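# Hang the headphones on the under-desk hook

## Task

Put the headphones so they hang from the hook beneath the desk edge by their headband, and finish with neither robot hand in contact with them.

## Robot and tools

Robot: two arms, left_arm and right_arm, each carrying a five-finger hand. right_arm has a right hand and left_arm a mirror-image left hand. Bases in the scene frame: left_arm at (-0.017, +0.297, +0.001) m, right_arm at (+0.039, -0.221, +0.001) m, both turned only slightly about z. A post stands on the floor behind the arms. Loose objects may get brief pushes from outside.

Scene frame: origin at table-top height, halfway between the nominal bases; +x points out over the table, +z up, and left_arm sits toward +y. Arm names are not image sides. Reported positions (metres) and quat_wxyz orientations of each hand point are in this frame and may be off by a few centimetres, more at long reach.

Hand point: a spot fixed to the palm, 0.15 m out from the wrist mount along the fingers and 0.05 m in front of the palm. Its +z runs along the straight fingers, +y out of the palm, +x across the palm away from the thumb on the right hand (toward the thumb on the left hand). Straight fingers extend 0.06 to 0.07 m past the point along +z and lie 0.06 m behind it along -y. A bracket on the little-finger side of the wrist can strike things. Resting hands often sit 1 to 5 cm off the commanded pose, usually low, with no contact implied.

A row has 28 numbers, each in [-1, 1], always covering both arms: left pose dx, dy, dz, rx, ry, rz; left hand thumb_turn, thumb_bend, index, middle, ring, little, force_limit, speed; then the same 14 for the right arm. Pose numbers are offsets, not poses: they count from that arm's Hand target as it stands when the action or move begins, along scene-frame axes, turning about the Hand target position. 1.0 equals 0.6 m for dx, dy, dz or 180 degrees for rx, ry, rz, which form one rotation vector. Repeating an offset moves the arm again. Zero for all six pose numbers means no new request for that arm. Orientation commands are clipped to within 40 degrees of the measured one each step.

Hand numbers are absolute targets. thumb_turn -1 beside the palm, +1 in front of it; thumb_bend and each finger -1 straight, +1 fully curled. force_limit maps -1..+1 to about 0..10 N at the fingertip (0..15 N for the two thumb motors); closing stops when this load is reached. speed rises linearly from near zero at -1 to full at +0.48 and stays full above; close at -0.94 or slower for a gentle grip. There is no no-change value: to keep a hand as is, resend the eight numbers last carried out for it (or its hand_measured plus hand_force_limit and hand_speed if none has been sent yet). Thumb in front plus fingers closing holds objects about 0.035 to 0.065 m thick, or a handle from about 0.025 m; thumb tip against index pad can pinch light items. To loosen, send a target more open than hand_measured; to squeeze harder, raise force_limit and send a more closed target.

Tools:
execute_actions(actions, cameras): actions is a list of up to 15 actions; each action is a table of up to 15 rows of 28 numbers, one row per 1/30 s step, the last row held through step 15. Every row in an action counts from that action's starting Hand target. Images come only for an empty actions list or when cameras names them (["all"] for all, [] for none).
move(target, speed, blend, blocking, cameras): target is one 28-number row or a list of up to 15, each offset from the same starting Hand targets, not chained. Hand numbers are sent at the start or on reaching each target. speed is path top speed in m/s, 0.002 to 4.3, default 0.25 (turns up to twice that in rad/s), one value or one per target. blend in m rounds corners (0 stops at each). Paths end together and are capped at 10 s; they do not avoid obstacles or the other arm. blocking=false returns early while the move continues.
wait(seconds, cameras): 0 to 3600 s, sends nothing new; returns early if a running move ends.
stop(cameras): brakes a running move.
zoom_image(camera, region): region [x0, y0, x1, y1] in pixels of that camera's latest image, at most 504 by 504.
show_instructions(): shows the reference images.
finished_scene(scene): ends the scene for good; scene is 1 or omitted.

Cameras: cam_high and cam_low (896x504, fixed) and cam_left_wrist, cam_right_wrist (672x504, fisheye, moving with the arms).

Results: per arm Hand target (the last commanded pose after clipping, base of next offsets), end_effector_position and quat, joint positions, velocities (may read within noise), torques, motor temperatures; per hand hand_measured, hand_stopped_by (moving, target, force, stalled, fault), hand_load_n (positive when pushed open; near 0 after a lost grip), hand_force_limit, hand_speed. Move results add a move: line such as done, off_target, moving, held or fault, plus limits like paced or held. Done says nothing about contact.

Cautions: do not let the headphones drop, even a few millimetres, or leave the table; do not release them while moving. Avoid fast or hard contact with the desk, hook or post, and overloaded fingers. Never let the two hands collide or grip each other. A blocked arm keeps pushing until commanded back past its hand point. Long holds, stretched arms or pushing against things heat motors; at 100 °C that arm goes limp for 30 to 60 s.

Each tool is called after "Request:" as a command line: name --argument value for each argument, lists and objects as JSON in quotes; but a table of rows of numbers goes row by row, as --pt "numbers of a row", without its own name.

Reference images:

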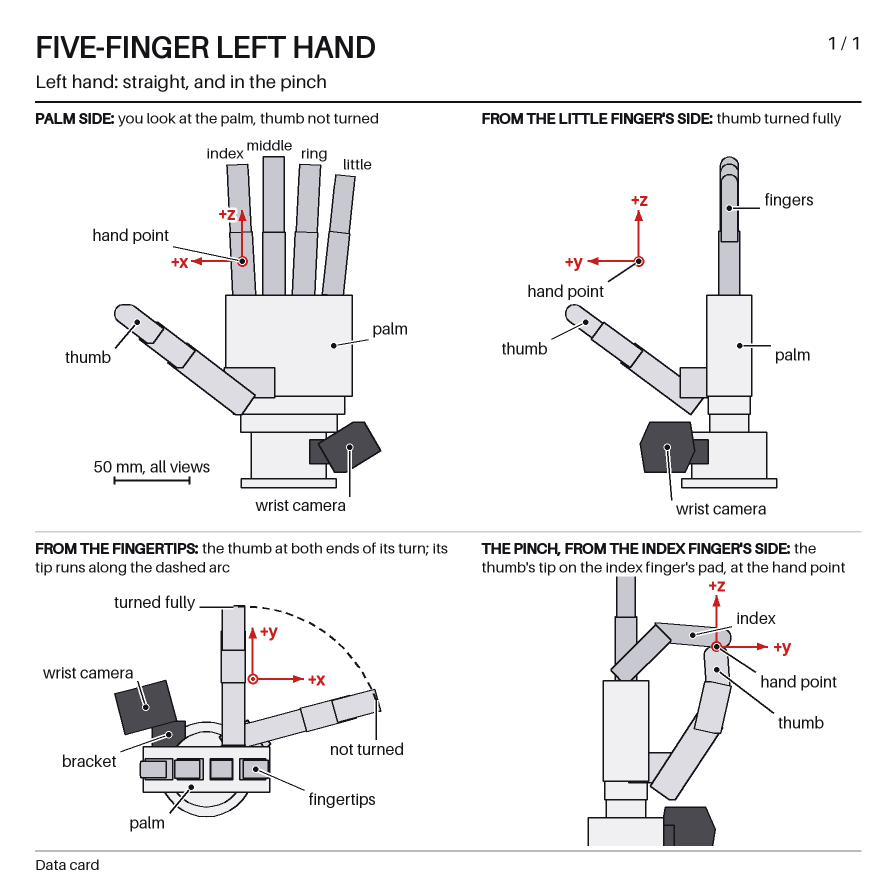

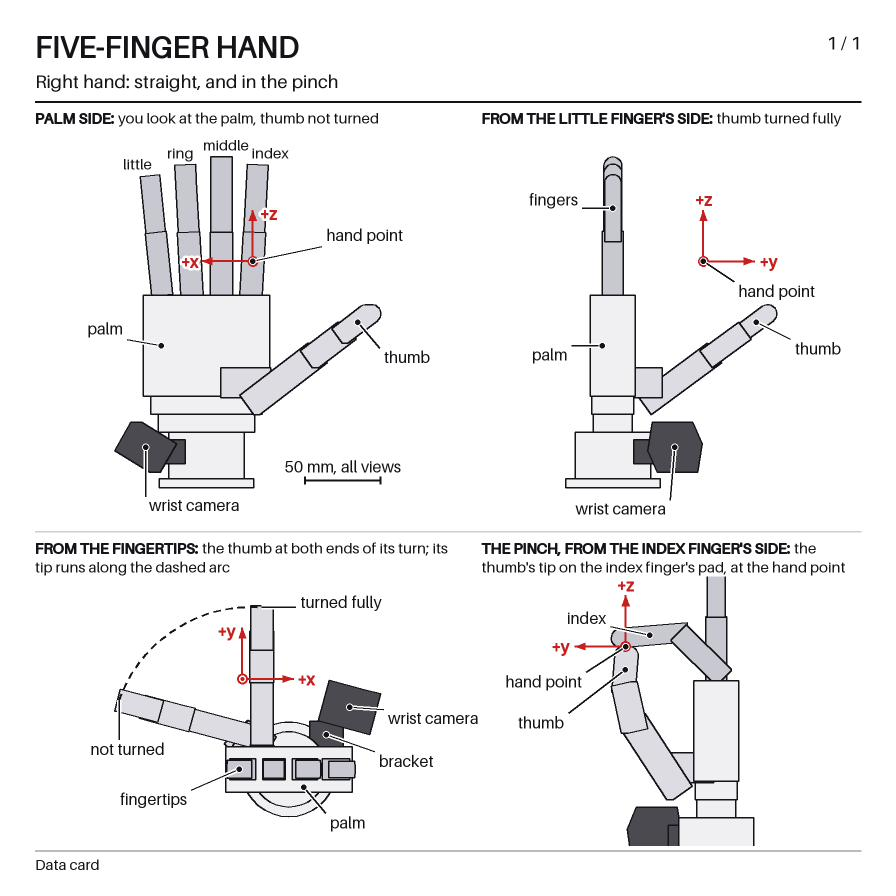

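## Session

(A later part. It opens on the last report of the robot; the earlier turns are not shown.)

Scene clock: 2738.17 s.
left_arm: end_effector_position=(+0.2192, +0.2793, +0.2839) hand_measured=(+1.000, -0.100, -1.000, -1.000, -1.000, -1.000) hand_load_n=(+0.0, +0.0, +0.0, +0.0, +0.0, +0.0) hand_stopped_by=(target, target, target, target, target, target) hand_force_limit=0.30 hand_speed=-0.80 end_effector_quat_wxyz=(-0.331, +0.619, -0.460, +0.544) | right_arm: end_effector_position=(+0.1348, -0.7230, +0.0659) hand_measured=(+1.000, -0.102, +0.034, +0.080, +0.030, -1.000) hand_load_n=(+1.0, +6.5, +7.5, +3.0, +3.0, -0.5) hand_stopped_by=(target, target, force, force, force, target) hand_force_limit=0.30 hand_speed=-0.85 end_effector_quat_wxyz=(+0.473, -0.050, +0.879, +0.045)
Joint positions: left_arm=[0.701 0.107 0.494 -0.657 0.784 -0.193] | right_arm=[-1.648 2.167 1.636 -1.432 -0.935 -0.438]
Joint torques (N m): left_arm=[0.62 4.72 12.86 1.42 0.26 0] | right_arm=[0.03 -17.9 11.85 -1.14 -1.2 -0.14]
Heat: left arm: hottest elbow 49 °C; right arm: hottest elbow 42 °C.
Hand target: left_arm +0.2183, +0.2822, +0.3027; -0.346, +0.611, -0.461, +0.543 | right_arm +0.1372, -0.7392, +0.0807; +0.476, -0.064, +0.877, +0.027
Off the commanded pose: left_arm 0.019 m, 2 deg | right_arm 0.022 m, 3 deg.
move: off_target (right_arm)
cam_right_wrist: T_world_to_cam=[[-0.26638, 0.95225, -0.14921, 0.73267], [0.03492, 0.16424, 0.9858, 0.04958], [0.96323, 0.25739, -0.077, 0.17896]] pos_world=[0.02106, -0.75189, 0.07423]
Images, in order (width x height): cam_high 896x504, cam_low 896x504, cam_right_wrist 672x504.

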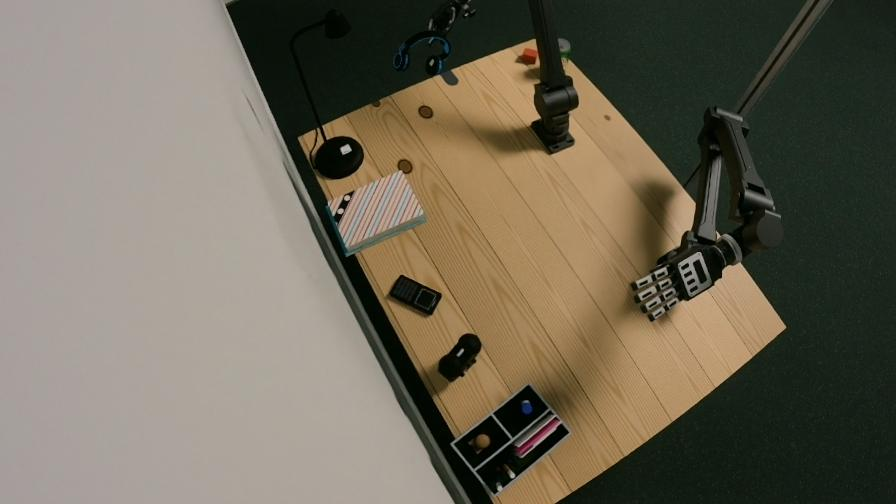

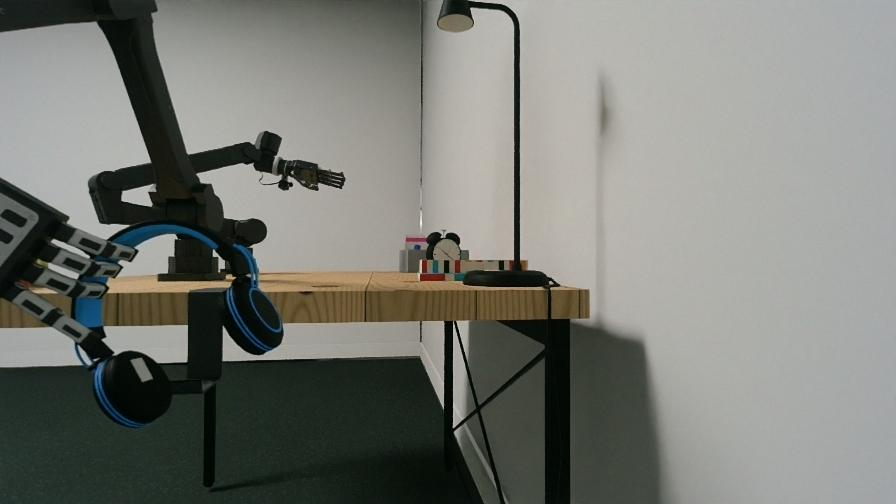

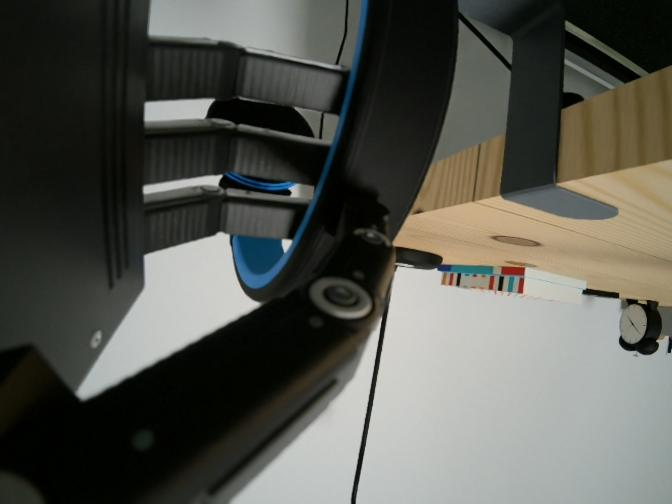

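Request:
move --target '[0,0,0,0,0,0,1,-0.1,-1,-1,-1,-1,0.3,-0.8,0,0,-0.05,0,0.011,0.0444,1,-0.1,0.3,0.3,0.25,-1,0.3,-0.85]' --speed 0.06 --cameras '["cam_low","cam_right_wrist","cam_high"]'

Request:
zoom_image --camera "cam_low" --region '[40, 170, 280, 410]'

Request:
zoom_image --camera "cam_high" --region '[380, 0, 480, 90]'

Scene clock: 2785.23 s.
left_arm: end_effector_position=(+0.2192, +0.2793, +0.2839) hand_measured=(+1.000, -0.100, -1.000, -1.000, -1.000, -1.000) hand_load_n=(+0.0, +0.0, +0.0, +0.0, +0.0, +0.0) hand_stopped_by=(target, target, target, target, target, target) hand_force_limit=0.30 hand_speed=-0.80 end_effector_quat_wxyz=(-0.331, +0.619, -0.460, +0.544) | right_arm: end_effector_position=(+0.1299, -0.7249, +0.0364) hand_measured=(+1.000, -0.102, +0.034, +0.080, +0.030, -1.000) hand_load_n=(+1.0, +6.5, +7.5, +3.0, +3.0, +0.0) hand_stopped_by=(target, target, force, force, force, target) hand_force_limit=0.30 hand_speed=-0.85 end_effector_quat_wxyz=(+0.457, -0.107, +0.880, +0.075)
Joint positions: left_arm=[0.701 0.107 0.494 -0.657 0.784 -0.193] | right_arm=[-1.627 2.274 1.748 -1.543 -0.864 -0.579]
Joint torques (N m): left_arm=[0.56 4.78 12.85 1.42 0.26 -0.01] | right_arm=[0.32 -18.32 11.58 -1.26 -0.88 -0.11]
Heat: left arm: hottest elbow 49 °C; right arm: hottest elbow 44 °C.
Hand target: left_arm +0.2183, +0.2822, +0.3027; -0.346, +0.611, -0.461, +0.543 | right_arm +0.1370, -0.7393, +0.0506; +0.457, -0.125, +0.878, +0.061
Off the commanded pose: left_arm 0.019 m, 2 deg | right_arm 0.021 m, 3 deg.
move: off_target (right_arm)
cam_right_wrist: T_world_to_cam=[[-0.3911, 0.90922, -0.14267, 0.71357], [0.03847, 0.17103, 0.98451, 0.08362], [0.91954, 0.37955, -0.10187, 0.27703]] pos_world=[0.02112, -0.76825, 0.0477]
Images, in order (width x height): cam_high 896x504, cam_low 896x504, cam_right_wrist 672x504.

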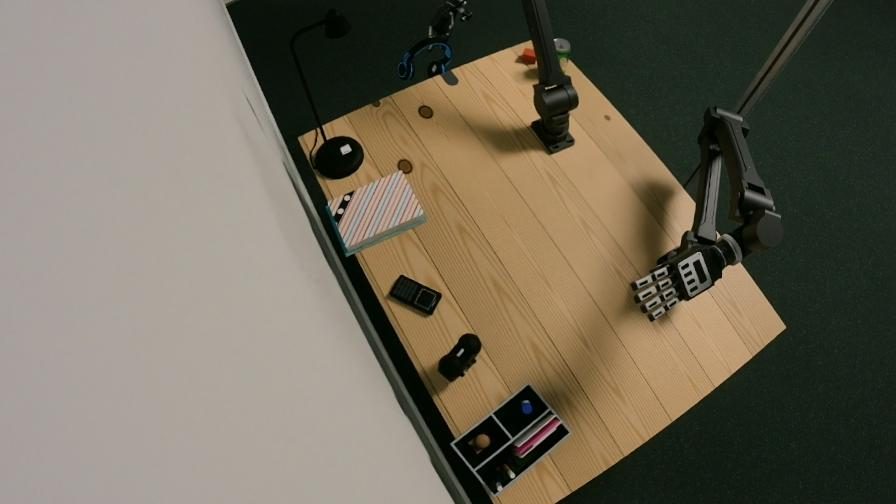

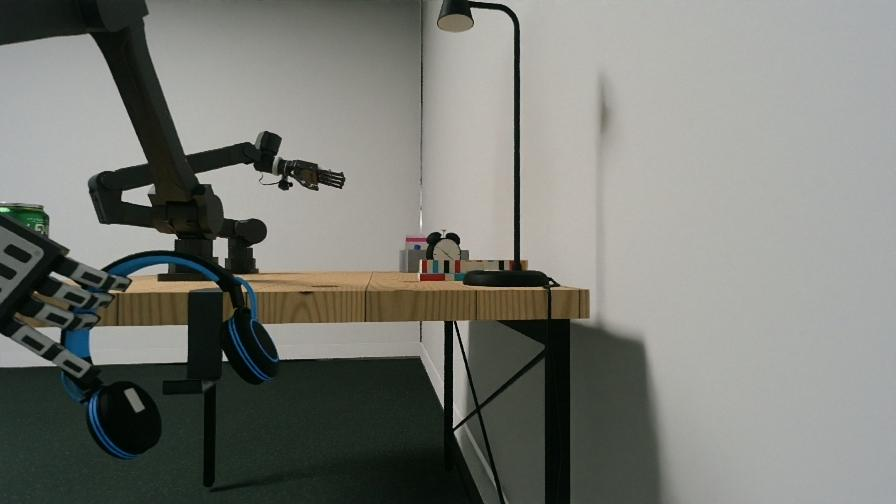

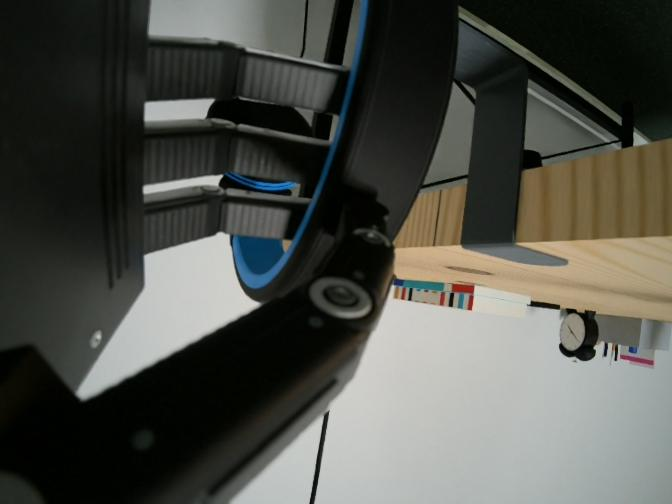

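Scaled by 2.100 from the camera's image (finer frame: 1280x720).

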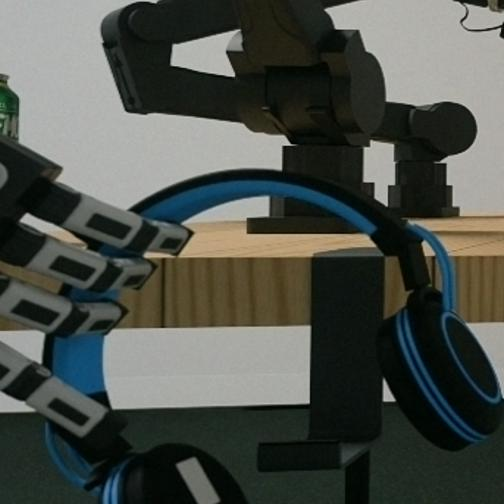

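Scaled by 5.040 from the camera's image (finer frame: 1280x720).

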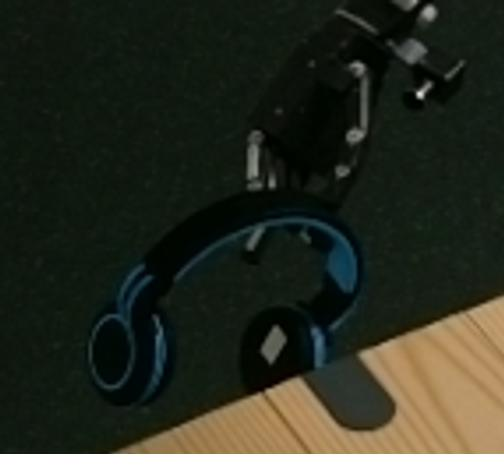

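Request:
move --target '[0,0,0,0,0,0,1,-0.1,-1,-1,-1,-1,0.3,-0.8,0,0,-0.15,0,0.0278,0.01,1,-0.1,0.3,0.3,0.25,-1,0.3,-0.85]' --speed 0.06 --cameras '["cam_low","cam_right_wrist"]'

Request:
zoom_image --camera "cam_low" --region '[40, 210, 280, 450]'

Scene clock: 2821.77 s.
left_arm: end_effector_position=(+0.2192, +0.2793, +0.2839) hand_measured=(+1.000, -0.100, -1.000, -1.000, -1.000, -1.000) hand_load_n=(+0.0, +0.0, -0.5, +0.0, +0.0, +0.0) hand_stopped_by=(target, target, target, target, target, target) hand_force_limit=0.30 hand_speed=-0.80 end_effector_quat_wxyz=(-0.331, +0.619, -0.460, +0.544) | right_arm: end_effector_position=(+0.1282, -0.7219, -0.0490) hand_measured=(+1.000, -0.102, +0.034, +0.080, +0.030, -1.000) hand_load_n=(+1.0, +6.5, +7.5, +3.0, +3.0, +0.0) hand_stopped_by=(target, target, force, force, force, target) hand_force_limit=0.30 hand_speed=-0.85 end_effector_quat_wxyz=(+0.421, -0.131, +0.893, +0.087)
Joint positions: left_arm=[0.701 0.107 0.494 -0.657 0.784 -0.193] | right_arm=[-1.609 2.389 1.748 -1.408 -0.782 -0.575]
Joint torques (N m): left_arm=[0.62 4.84 12.85 1.42 0.27 0] | right_arm=[0.15 -19.19 10.14 -0.55 -0.87 0.26]
Heat: left arm: hottest elbow 49 °C; right arm: hottest elbow 46 °C.
Hand target: left_arm +0.2183, +0.2822, +0.3027; -0.346, +0.611, -0.461, +0.543 | right_arm +0.1371, -0.7393, -0.0393; +0.418, -0.136, +0.895, +0.074
Off the commanded pose: left_arm 0.019 m, 2 deg | right_arm 0.022 m, 2 deg.
move: off_target (right_arm)
cam_right_wrist: T_world_to_cam=[[-0.45019, 0.88494, -0.1192, 0.68925], [0.10317, 0.18414, 0.97747, 0.16811], [0.88696, 0.42774, -0.17419, 0.30413]] pos_world=[0.0232, -0.77099, -0.02918]

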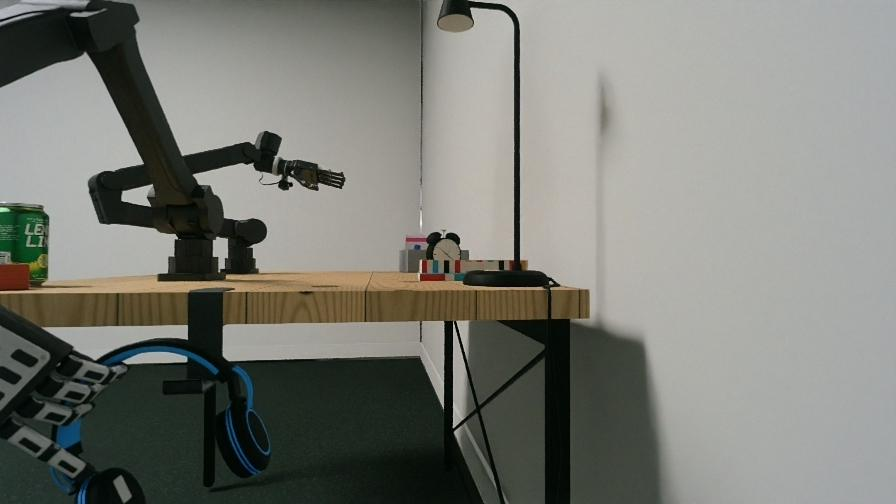

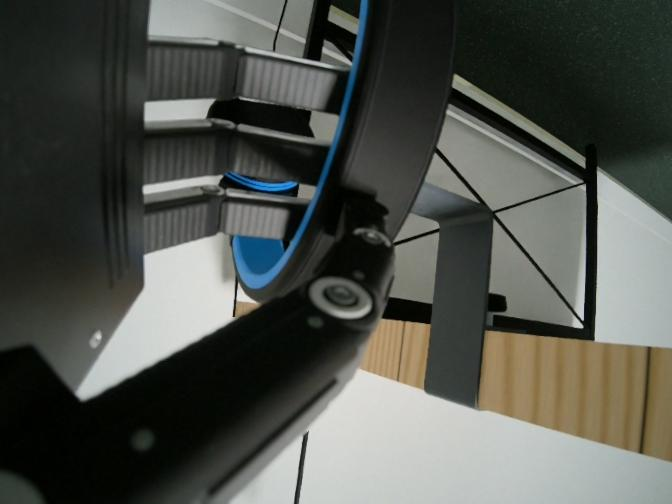

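Scaled by 2.100 from the camera's image (finer frame: 1280x720).

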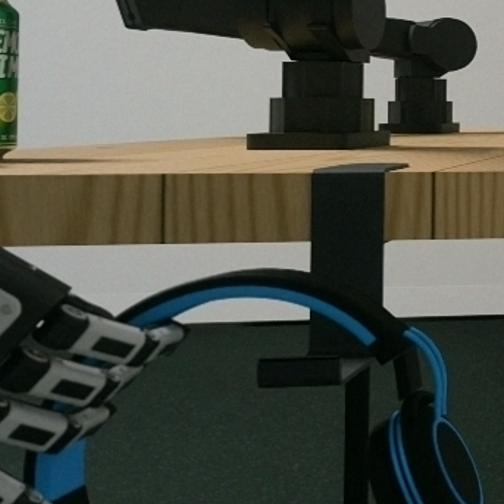

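Request:
move --target '[0,0,0,0,0,0,1,-0.1,-1,-1,-1,-1,0.3,-0.8,0,0,-0.053,0,0,0,1,-0.1,0.3,0.3,0.25,-1,0.3,-0.85]' --speed 0.05 --cameras '["cam_low","cam_right_wrist"]'

Request:
zoom_image --camera "cam_low" --region '[80, 270, 280, 470]'

Scene clock: 2859.10 s.
left_arm: end_effector_position=(+0.2192, +0.2793, +0.2839) hand_measured=(+1.000, -0.100, -1.000, -1.000, -1.000, -1.000) hand_load_n=(+0.0, +0.0, +0.0, +0.0, +0.0, +0.0) hand_stopped_by=(target, target, target, target, target, target) hand_force_limit=0.30 hand_speed=-0.80 end_effector_quat_wxyz=(-0.331, +0.619, -0.460, +0.544) | right_arm: end_effector_position=(+0.1284, -0.7194, -0.0810) hand_measured=(+1.000, -0.102, +0.034, +0.080, +0.030, -1.000) hand_load_n=(+1.0, +6.5, +7.5, +3.0, +3.0, +0.0) hand_stopped_by=(target, target, force, force, force, target) hand_force_limit=0.30 hand_speed=-0.85 end_effector_quat_wxyz=(+0.421, -0.130, +0.893, +0.089)
Joint positions: left_arm=[0.701 0.107 0.494 -0.657 0.784 -0.193] | right_arm=[-1.609 2.441 1.748 -1.36 -0.781 -0.574]
Joint velocities: left_arm=[within noise] | right_arm=[-0.005 -0.015 -0.002 0.002 -0.154 -0.081]
Joint torques (N m): left_arm=[0.67 4.72 12.83 1.42 0.26 0] | right_arm=[1.32 -20.48 10.15 -0.43 -0.83 0.23]
Heat: left arm: hottest elbow 49 °C; right arm: hottest elbow 45 °C.
Hand target: left_arm +0.2183, +0.2822, +0.3027; -0.346, +0.611, -0.461, +0.543 | right_arm +0.1371, -0.7393, -0.0711; +0.418, -0.136, +0.895, +0.074
Off the commanded pose: left_arm 0.019 m, 2 deg | right_arm 0.024 m, 2 deg.
move: off_target (right_arm)
cam_right_wrist: T_world_to_cam=[[-0.4502, 0.88542, -0.11554, 0.68401], [0.10327, 0.18015, 0.9782, 0.19613], [0.88694, 0.42846, -0.17254, 0.2981]] pos_world=[0.0233, -0.76869, -0.06139]

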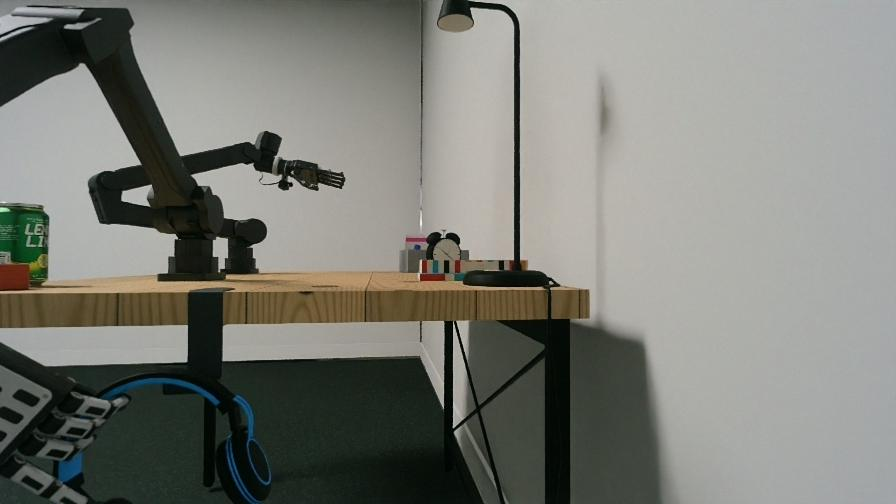

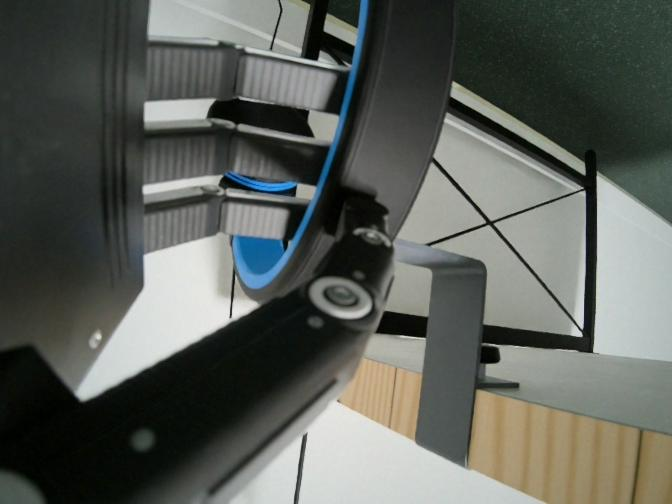

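Scaled by 2.520 from the camera's image (finer frame: 1280x720).

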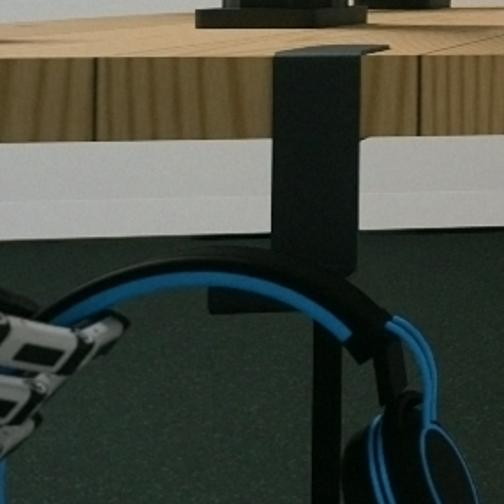

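Request:
move --target '[0,0,0,0,0,0,1,-0.1,-1,-1,-1,-1,0.3,-0.8,0,0.08,0.012,0,0,0,1,-0.1,0.3,0.3,0.25,-1,0.3,-0.85]' --speed 0.04 --cameras '["cam_low","cam_right_wrist"]'

Request:
zoom_image --camera "cam_low" --region '[80, 270, 280, 470]'

Scene clock: 2885.17 s.
left_arm: end_effector_position=(+0.2192, +0.2793, +0.2839) hand_measured=(+1.000, -0.100, -1.000, -1.000, -1.000, -1.000) hand_load_n=(+0.0, +0.0, +0.0, +0.0, -0.5, +0.0) hand_stopped_by=(target, target, target, target, target, target) hand_force_limit=0.30 hand_speed=-0.80 end_effector_quat_wxyz=(-0.331, +0.619, -0.460, +0.544) | right_arm: end_effector_position=(+0.1310, -0.6846, -0.0830) hand_measured=(+1.000, -0.102, +0.034, +0.080, +0.030, -1.000) hand_load_n=(+1.0, +6.5, +7.5, +3.0, +3.0, +0.0) hand_stopped_by=(target, target, force, force, force, target) hand_force_limit=0.30 hand_speed=-0.85 end_effector_quat_wxyz=(+0.420, -0.132, +0.894, +0.086)
Joint positions: left_arm=[0.701 0.107 0.494 -0.657 0.784 -0.193] | right_arm=[-1.609 2.369 1.593 -1.268 -0.779 -0.574]
Joint torques (N m): left_arm=[0.62 4.84 12.86 1.4 0.26 -0.01] | right_arm=[-0.67 -21.77 5.39 -0.36 -0.9 0.19]
Heat: left arm: hottest elbow 49 °C; right arm: hottest elbow 44 °C.
Hand target: left_arm +0.2183, +0.2822, +0.3027; -0.346, +0.611, -0.461, +0.543 | right_arm +0.1371, -0.6911, -0.0640; +0.418, -0.136, +0.895, +0.074
Off the commanded pose: left_arm 0.019 m, 2 deg | right_arm 0.021 m, 2 deg.
move: off_target (right_arm)
cam_right_wrist: T_world_to_cam=[[-0.45139, 0.88411, -0.12082, 0.65295], [0.10581, 0.18747, 0.97655, 0.1961], [0.88603, 0.42802, -0.17817, 0.27977]] pos_world=[0.0261, -0.7338, -0.06277]

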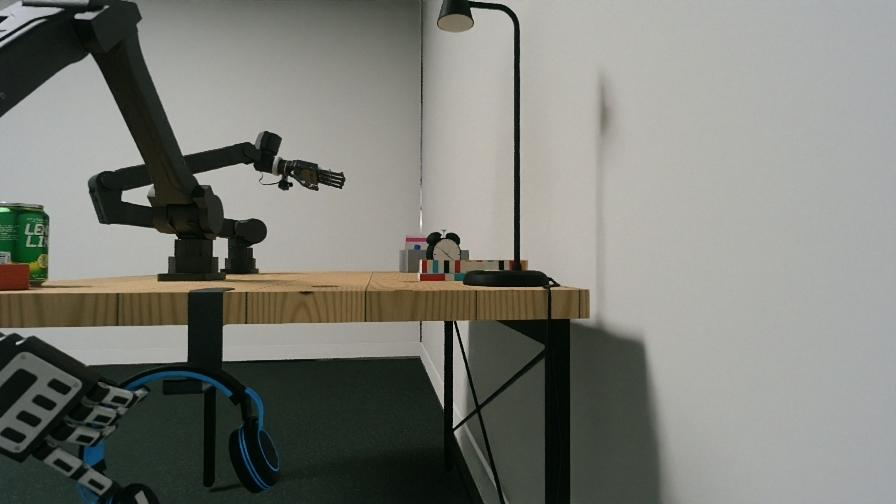

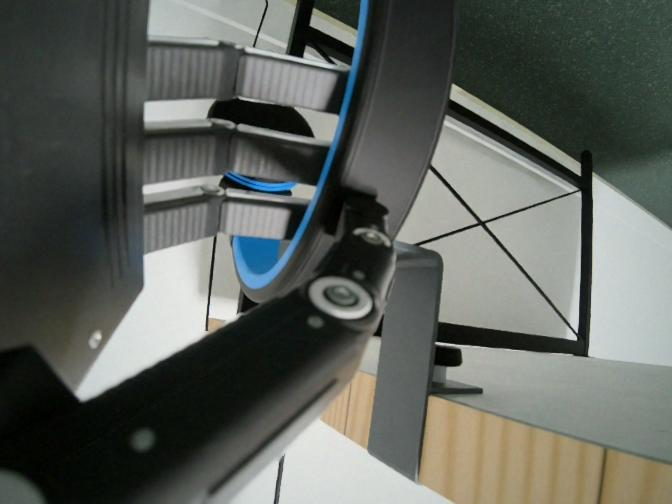

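Scaled by 2.520 from the camera's image (finer frame: 1280x720).

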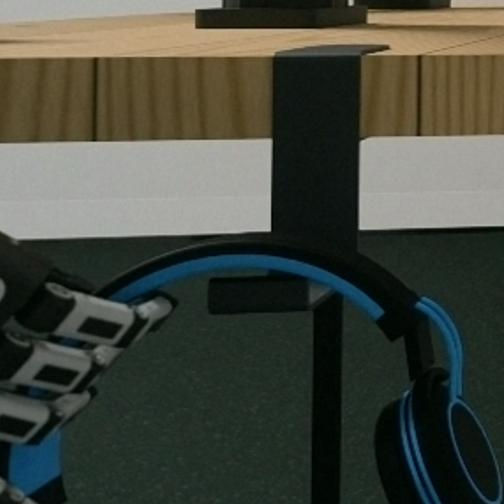

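Request:
move --target '[0,0,0,0,0,0,1,-0.1,-1,-1,-1,-1,0.3,-0.8,-0.004,0.058,0.012,0,0,0,1,-0.1,0.3,0.3,0.25,-1,0.3,-0.85]' --speed 0.04 --cameras '["cam_low","cam_right_wrist"]'

Request:
zoom_image --camera "cam_low" --region '[80, 270, 280, 470]'

Scene clock: 2907.03 s.
left_arm: end_effector_position=(+0.2192, +0.2793, +0.2839) hand_measured=(+1.000, -0.100, -1.000, -1.000, -1.000, -1.000) hand_load_n=(+0.0, +0.0, +0.0, +0.0, +0.0, +0.0) hand_stopped_by=(target, target, target, target, target, target) hand_force_limit=0.30 hand_speed=-0.80 end_effector_quat_wxyz=(-0.331, +0.619, -0.460, +0.544) | right_arm: end_effector_position=(+0.1334, -0.6503, -0.0729) hand_measured=(+1.000, -0.102, +0.034, +0.080, +0.030, -1.000) hand_load_n=(+1.5, +6.5, +7.5, +3.0, +3.5, +0.0) hand_stopped_by=(target, target, force, force, force, target) hand_force_limit=0.30 hand_speed=-0.85 end_effector_quat_wxyz=(+0.419, -0.131, +0.894, +0.089)
Joint positions: left_arm=[0.701 0.107 0.494 -0.657 0.784 -0.193] | right_arm=[-1.609 2.291 1.458 -1.218 -0.775 -0.574]
Joint torques (N m): left_arm=[0.62 4.78 12.86 1.4 0.26 -0.01] | right_arm=[-0.79 -21.01 4.71 -0.43 -0.87 0.05]
Heat: left arm: hottest elbow 50 °C; right arm: hottest elbow 41 °C.
Hand target: left_arm +0.2183, +0.2822, +0.3027; -0.346, +0.611, -0.461, +0.543 | right_arm +0.1347, -0.6563, -0.0567; +0.418, -0.136, +0.895, +0.074
Off the commanded pose: left_arm 0.019 m, 2 deg | right_arm 0.017 m, 2 deg.
move: off_target (right_arm)
cam_right_wrist: T_world_to_cam=[[-0.45324, 0.88399, -0.11457, 0.62547], [0.10832, 0.1822, 0.97728, 0.17577], [0.88478, 0.43053, -0.17833, 0.26656]] pos_world=[0.0286, -0.6997, -0.05257]

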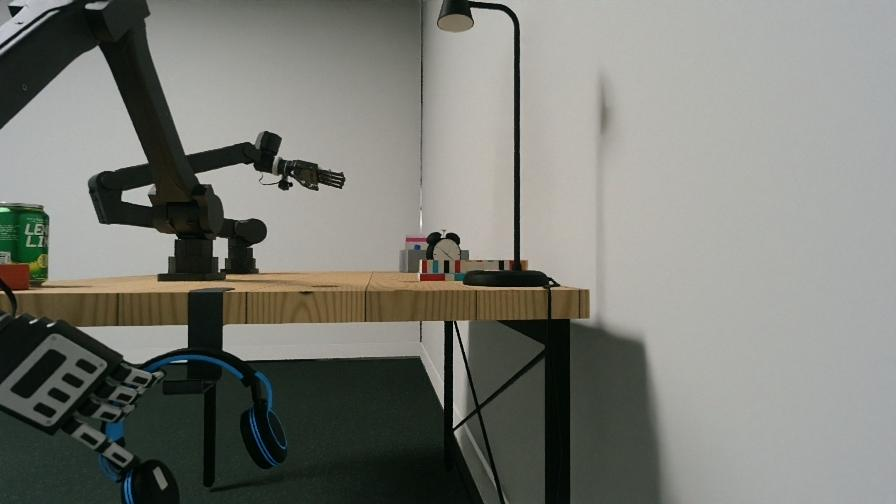

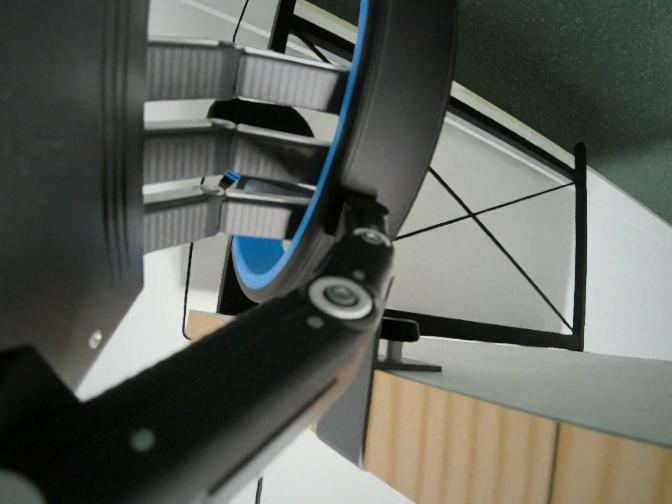

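Scaled by 2.520 from the camera's image (finer frame: 1280x720).

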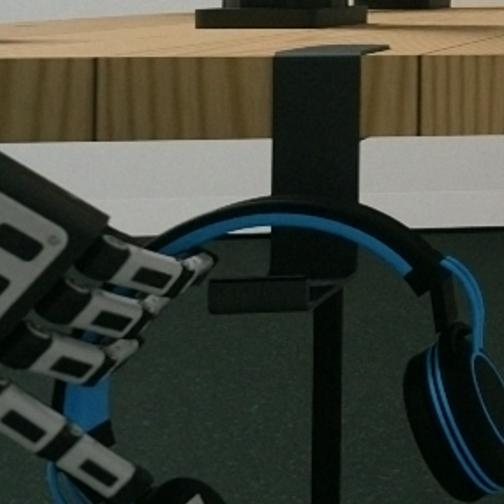

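Request:
move --target '[0,0,0,0,0,0,1,-0.1,-1,-1,-1,-1,0.3,-0.8,-0.002,0.025,0,0,0.0333,0,1,-0.1,0.3,0.3,0.25,-1,0.3,-0.85]' --speed 0.04 --cameras '["cam_low","cam_right_wrist"]'

Request:
zoom_image --camera "cam_low" --region '[100, 300, 260, 460]'

Scene clock: 2942.73 s.
left_arm: end_effector_position=(+0.2192, +0.2793, +0.2839) hand_measured=(+1.000, -0.100, -1.000, -1.000, -1.000, -1.000) hand_load_n=(+0.0, +0.0, +0.0, +0.0, +0.0, +0.0) hand_stopped_by=(target, target, target, target, target, target) hand_force_limit=0.30 hand_speed=-0.80 end_effector_quat_wxyz=(-0.331, +0.619, -0.460, +0.544) | right_arm: end_effector_position=(+0.1247, -0.6370, -0.0724) hand_measured=(+1.000, -0.102, +0.034, +0.080, +0.030, -1.000) hand_load_n=(+1.0, +6.5, +7.5, +3.0, +3.0, +0.0) hand_stopped_by=(target, target, force, force, force, target) hand_force_limit=0.30 hand_speed=-0.85 end_effector_quat_wxyz=(+0.373, -0.129, +0.915, +0.089)
Joint positions: left_arm=[0.701 0.107 0.494 -0.657 0.784 -0.193] | right_arm=[-1.608 2.224 1.384 -1.149 -0.687 -0.517]
Joint torques (N m): left_arm=[0.73 4.78 12.86 1.43 0.26 0] | right_arm=[0.5 -19.43 4.82 -0.25 -0.74 0.2]
Heat: left arm: hottest elbow 50 °C; right arm: hottest elbow 39 °C.
Hand target: left_arm +0.2183, +0.2822, +0.3027; -0.346, +0.611, -0.461, +0.543 | right_arm +0.1335, -0.6414, -0.0568; +0.370, -0.131, +0.916, +0.081
Off the commanded pose: left_arm 0.019 m, 2 deg | right_arm 0.018 m, 1 deg.
move: off_target (right_arm)
cam_right_wrist: T_world_to_cam=[[-0.46323, 0.88246, -0.08172, 0.61248], [0.20429, 0.19605, 0.95908, 0.16934], [0.86237, 0.42758, -0.27109, 0.26289]] pos_world=[0.02242, -0.6861, -0.04109]

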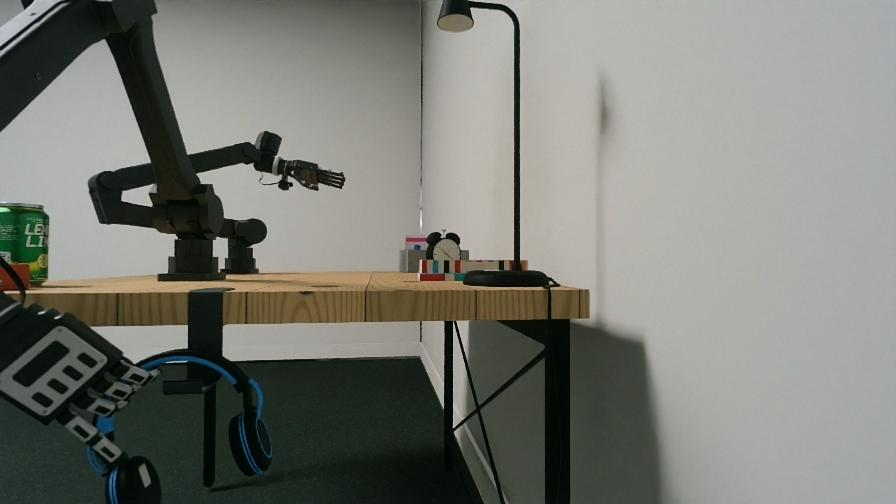

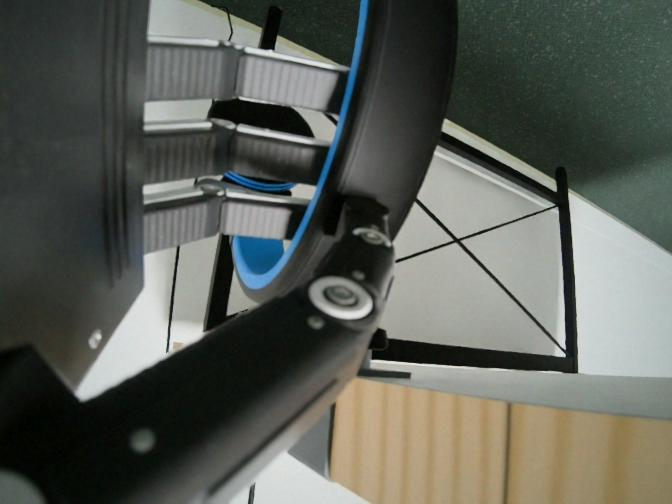

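Scaled by 3.150 from the camera's image (finer frame: 1280x720).

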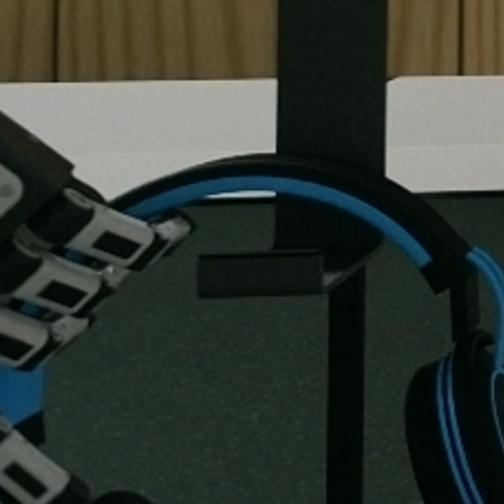

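Request:
move --target '[0,0,0,0,0,0,1,-0.1,-1,-1,-1,-1,0.3,-0.8,0.01,0.004,-0.012,0,-0.0167,0,1,-0.1,0.3,0.3,0.25,-1,0.3,-0.85]' --speed 0.04 --cameras '["cam_low","cam_right_wrist"]'

Request:
zoom_image --camera "cam_low" --region '[100, 300, 260, 460]'

Scene clock: 2975.77 s.
left_arm: end_effector_position=(+0.2192, +0.2793, +0.2839) hand_measured=(+1.000, -0.100, -1.000, -1.000, -1.000, -1.000) hand_load_n=(+0.0, +0.0, -0.5, -0.5, +0.0, +0.0) hand_stopped_by=(target, target, target, target, target, target) hand_force_limit=0.30 hand_speed=-0.80 end_effector_quat_wxyz=(-0.331, +0.619, -0.460, +0.544) | right_arm: end_effector_position=(+0.1310, -0.6410, -0.0686) hand_measured=(+1.000, -0.102, +0.034, +0.080, +0.030, -1.000) hand_load_n=(+1.0, +6.5, +7.5, +3.0, +3.5, +0.0) hand_stopped_by=(target, target, force, force, force, target) hand_force_limit=0.30 hand_speed=-0.85 end_effector_quat_wxyz=(+0.390, -0.125, +0.909, +0.079)
Joint positions: left_arm=[0.701 0.107 0.494 -0.657 0.784 -0.193] | right_arm=[-1.607 2.224 1.384 -1.142 -0.73 -0.516]
Joint torques (N m): left_arm=[0.62 4.72 12.86 1.42 0.26 -0.01] | right_arm=[0.97 -17.08 4.68 -0.32 -0.96 -0.01]
Motor temperatures (°C): left_arm=[25 26 50 27 26 24] | right_arm=[26 37 38 26 28 26]
Heat: left arm: hottest elbow 50 °C; right arm: hottest elbow 38 °C.
Hand target: left_arm +0.2183, +0.2822, +0.3027; -0.346, +0.611, -0.461, +0.543 | right_arm +0.1395, -0.6390, -0.0640; +0.394, -0.134, +0.906, +0.077
Off the commanded pose: left_arm 0.019 m, 2 deg | right_arm 0.010 m, 1 deg.
move: done
cam_right_wrist: T_world_to_cam=[[-0.4443, 0.88931, -0.10826, 0.61929], [0.17067, 0.20266, 0.96426, 0.17417], [0.87947, 0.40994, -0.24182, 0.24861]] pos_world=[0.02678, -0.68795, -0.04078]

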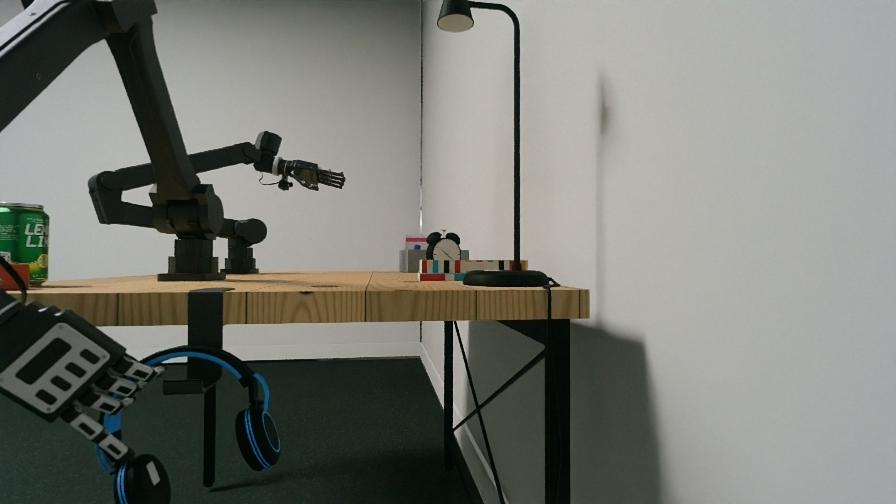

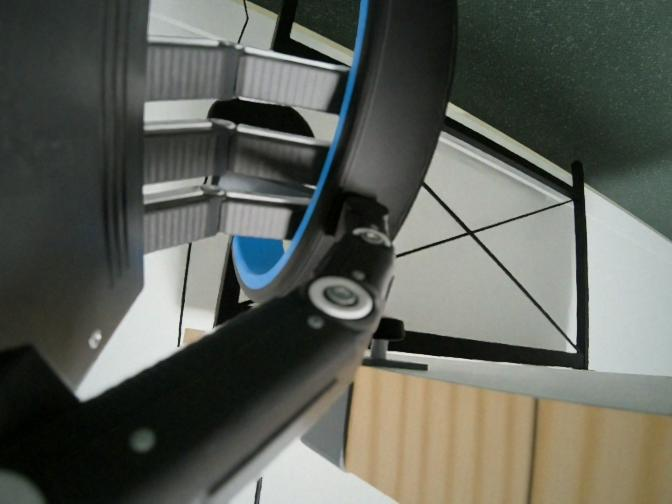

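Scaled by 3.150 from the camera's image (finer frame: 1280x720).

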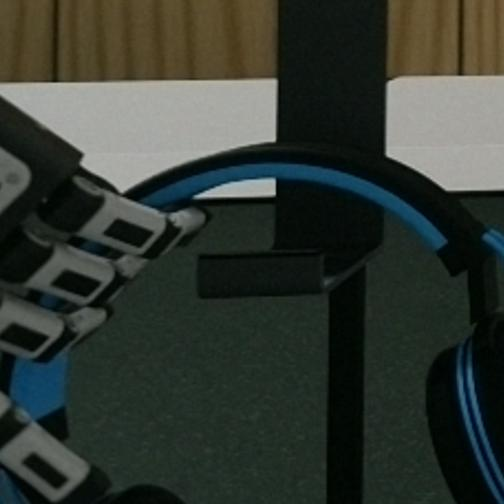

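Request:
move --target '[0,0,0,0,0,0,1,-0.1,-1,-1,-1,-1,0.3,-0.8,0,0.004,-0.035,0,0,0,1,-0.1,0.3,0.3,0.25,-1,0.3,-0.85]' --speed 0.03 --cameras '["cam_low","cam_right_wrist"]'

Request:
zoom_image --camera "cam_low" --region '[100, 300, 260, 460]'

Scene clock: 3003.00 s.
left_arm: end_effector_position=(+0.2192, +0.2793, +0.2839) hand_measured=(+1.000, -0.100, -1.000, -1.000, -1.000, -1.000) hand_load_n=(+0.0, +0.0, +0.0, -0.5, +0.0, +0.0) hand_stopped_by=(target, target, target, target, target, target) hand_force_limit=0.30 hand_speed=-0.80 end_effector_quat_wxyz=(-0.331, +0.619, -0.460, +0.544) | right_arm: end_effector_position=(+0.1312, -0.6389, -0.0860) hand_measured=(+1.000, -0.102, +0.034, +0.080, +0.030, -1.000) hand_load_n=(+1.0, +6.5, +7.5, +3.0, +3.5, +0.0) hand_stopped_by=(target, target, force, force, force, target) hand_force_limit=0.30 hand_speed=-0.85 end_effector_quat_wxyz=(+0.390, -0.126, +0.909, +0.076)
Joint positions: left_arm=[0.701 0.107 0.494 -0.657 0.784 -0.193] | right_arm=[-1.607 2.251 1.376 -1.101 -0.73 -0.516]
Joint torques (N m): left_arm=[0.62 4.78 12.85 1.42 0.26 -0.01] | right_arm=[0.73 -16.79 4.64 -0.27 -0.95 0.02]
Heat: left arm: hottest elbow 50 °C; right arm: hottest elbow 38 °C.
Hand target: left_arm +0.2183, +0.2822, +0.3027; -0.346, +0.611, -0.461, +0.543 | right_arm +0.1395, -0.6365, -0.0850; +0.394, -0.134, +0.906, +0.077
Off the commanded pose: left_arm 0.019 m, 2 deg | right_arm 0.009 m, 1 deg.
move: done
cam_right_wrist: T_world_to_cam=[[-0.44431, 0.88866, -0.11348, 0.61482], [0.17116, 0.20854, 0.96292, 0.19411], [0.87937, 0.40841, -0.24476, 0.24218]] pos_world=[0.02698, -0.68575, -0.05787]

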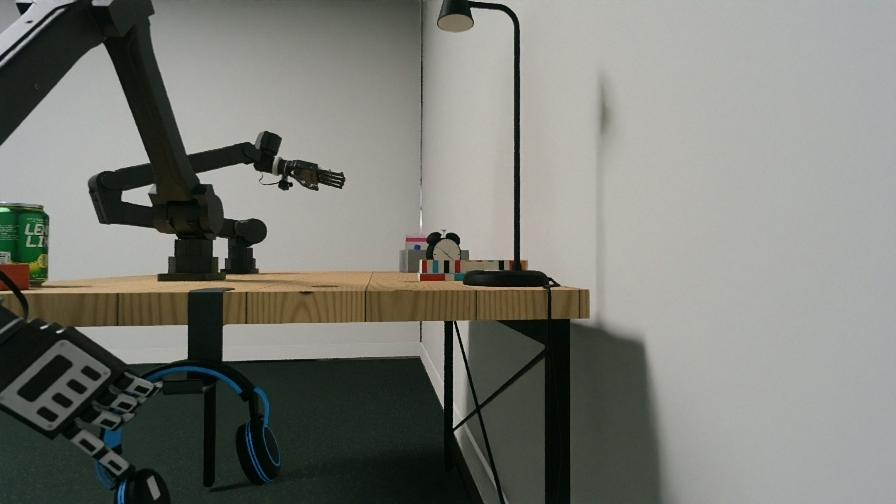

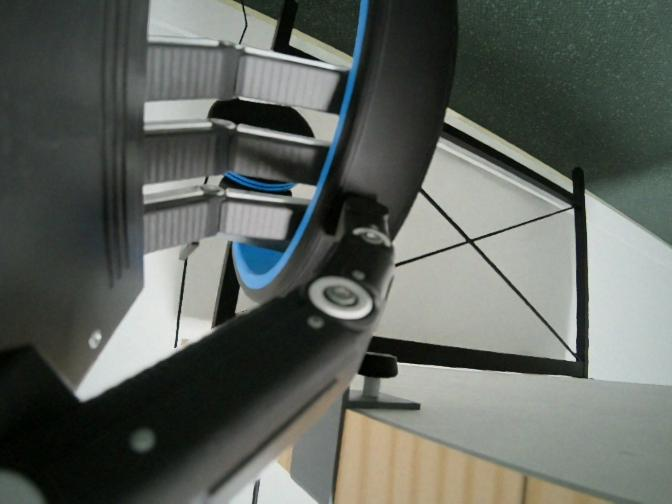

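Scaled by 3.150 from the camera's image (finer frame: 1280x720).

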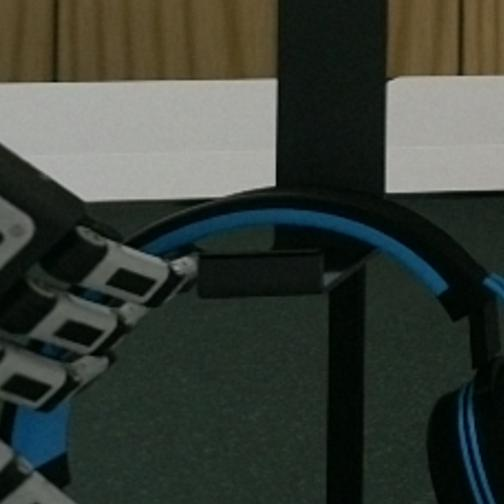

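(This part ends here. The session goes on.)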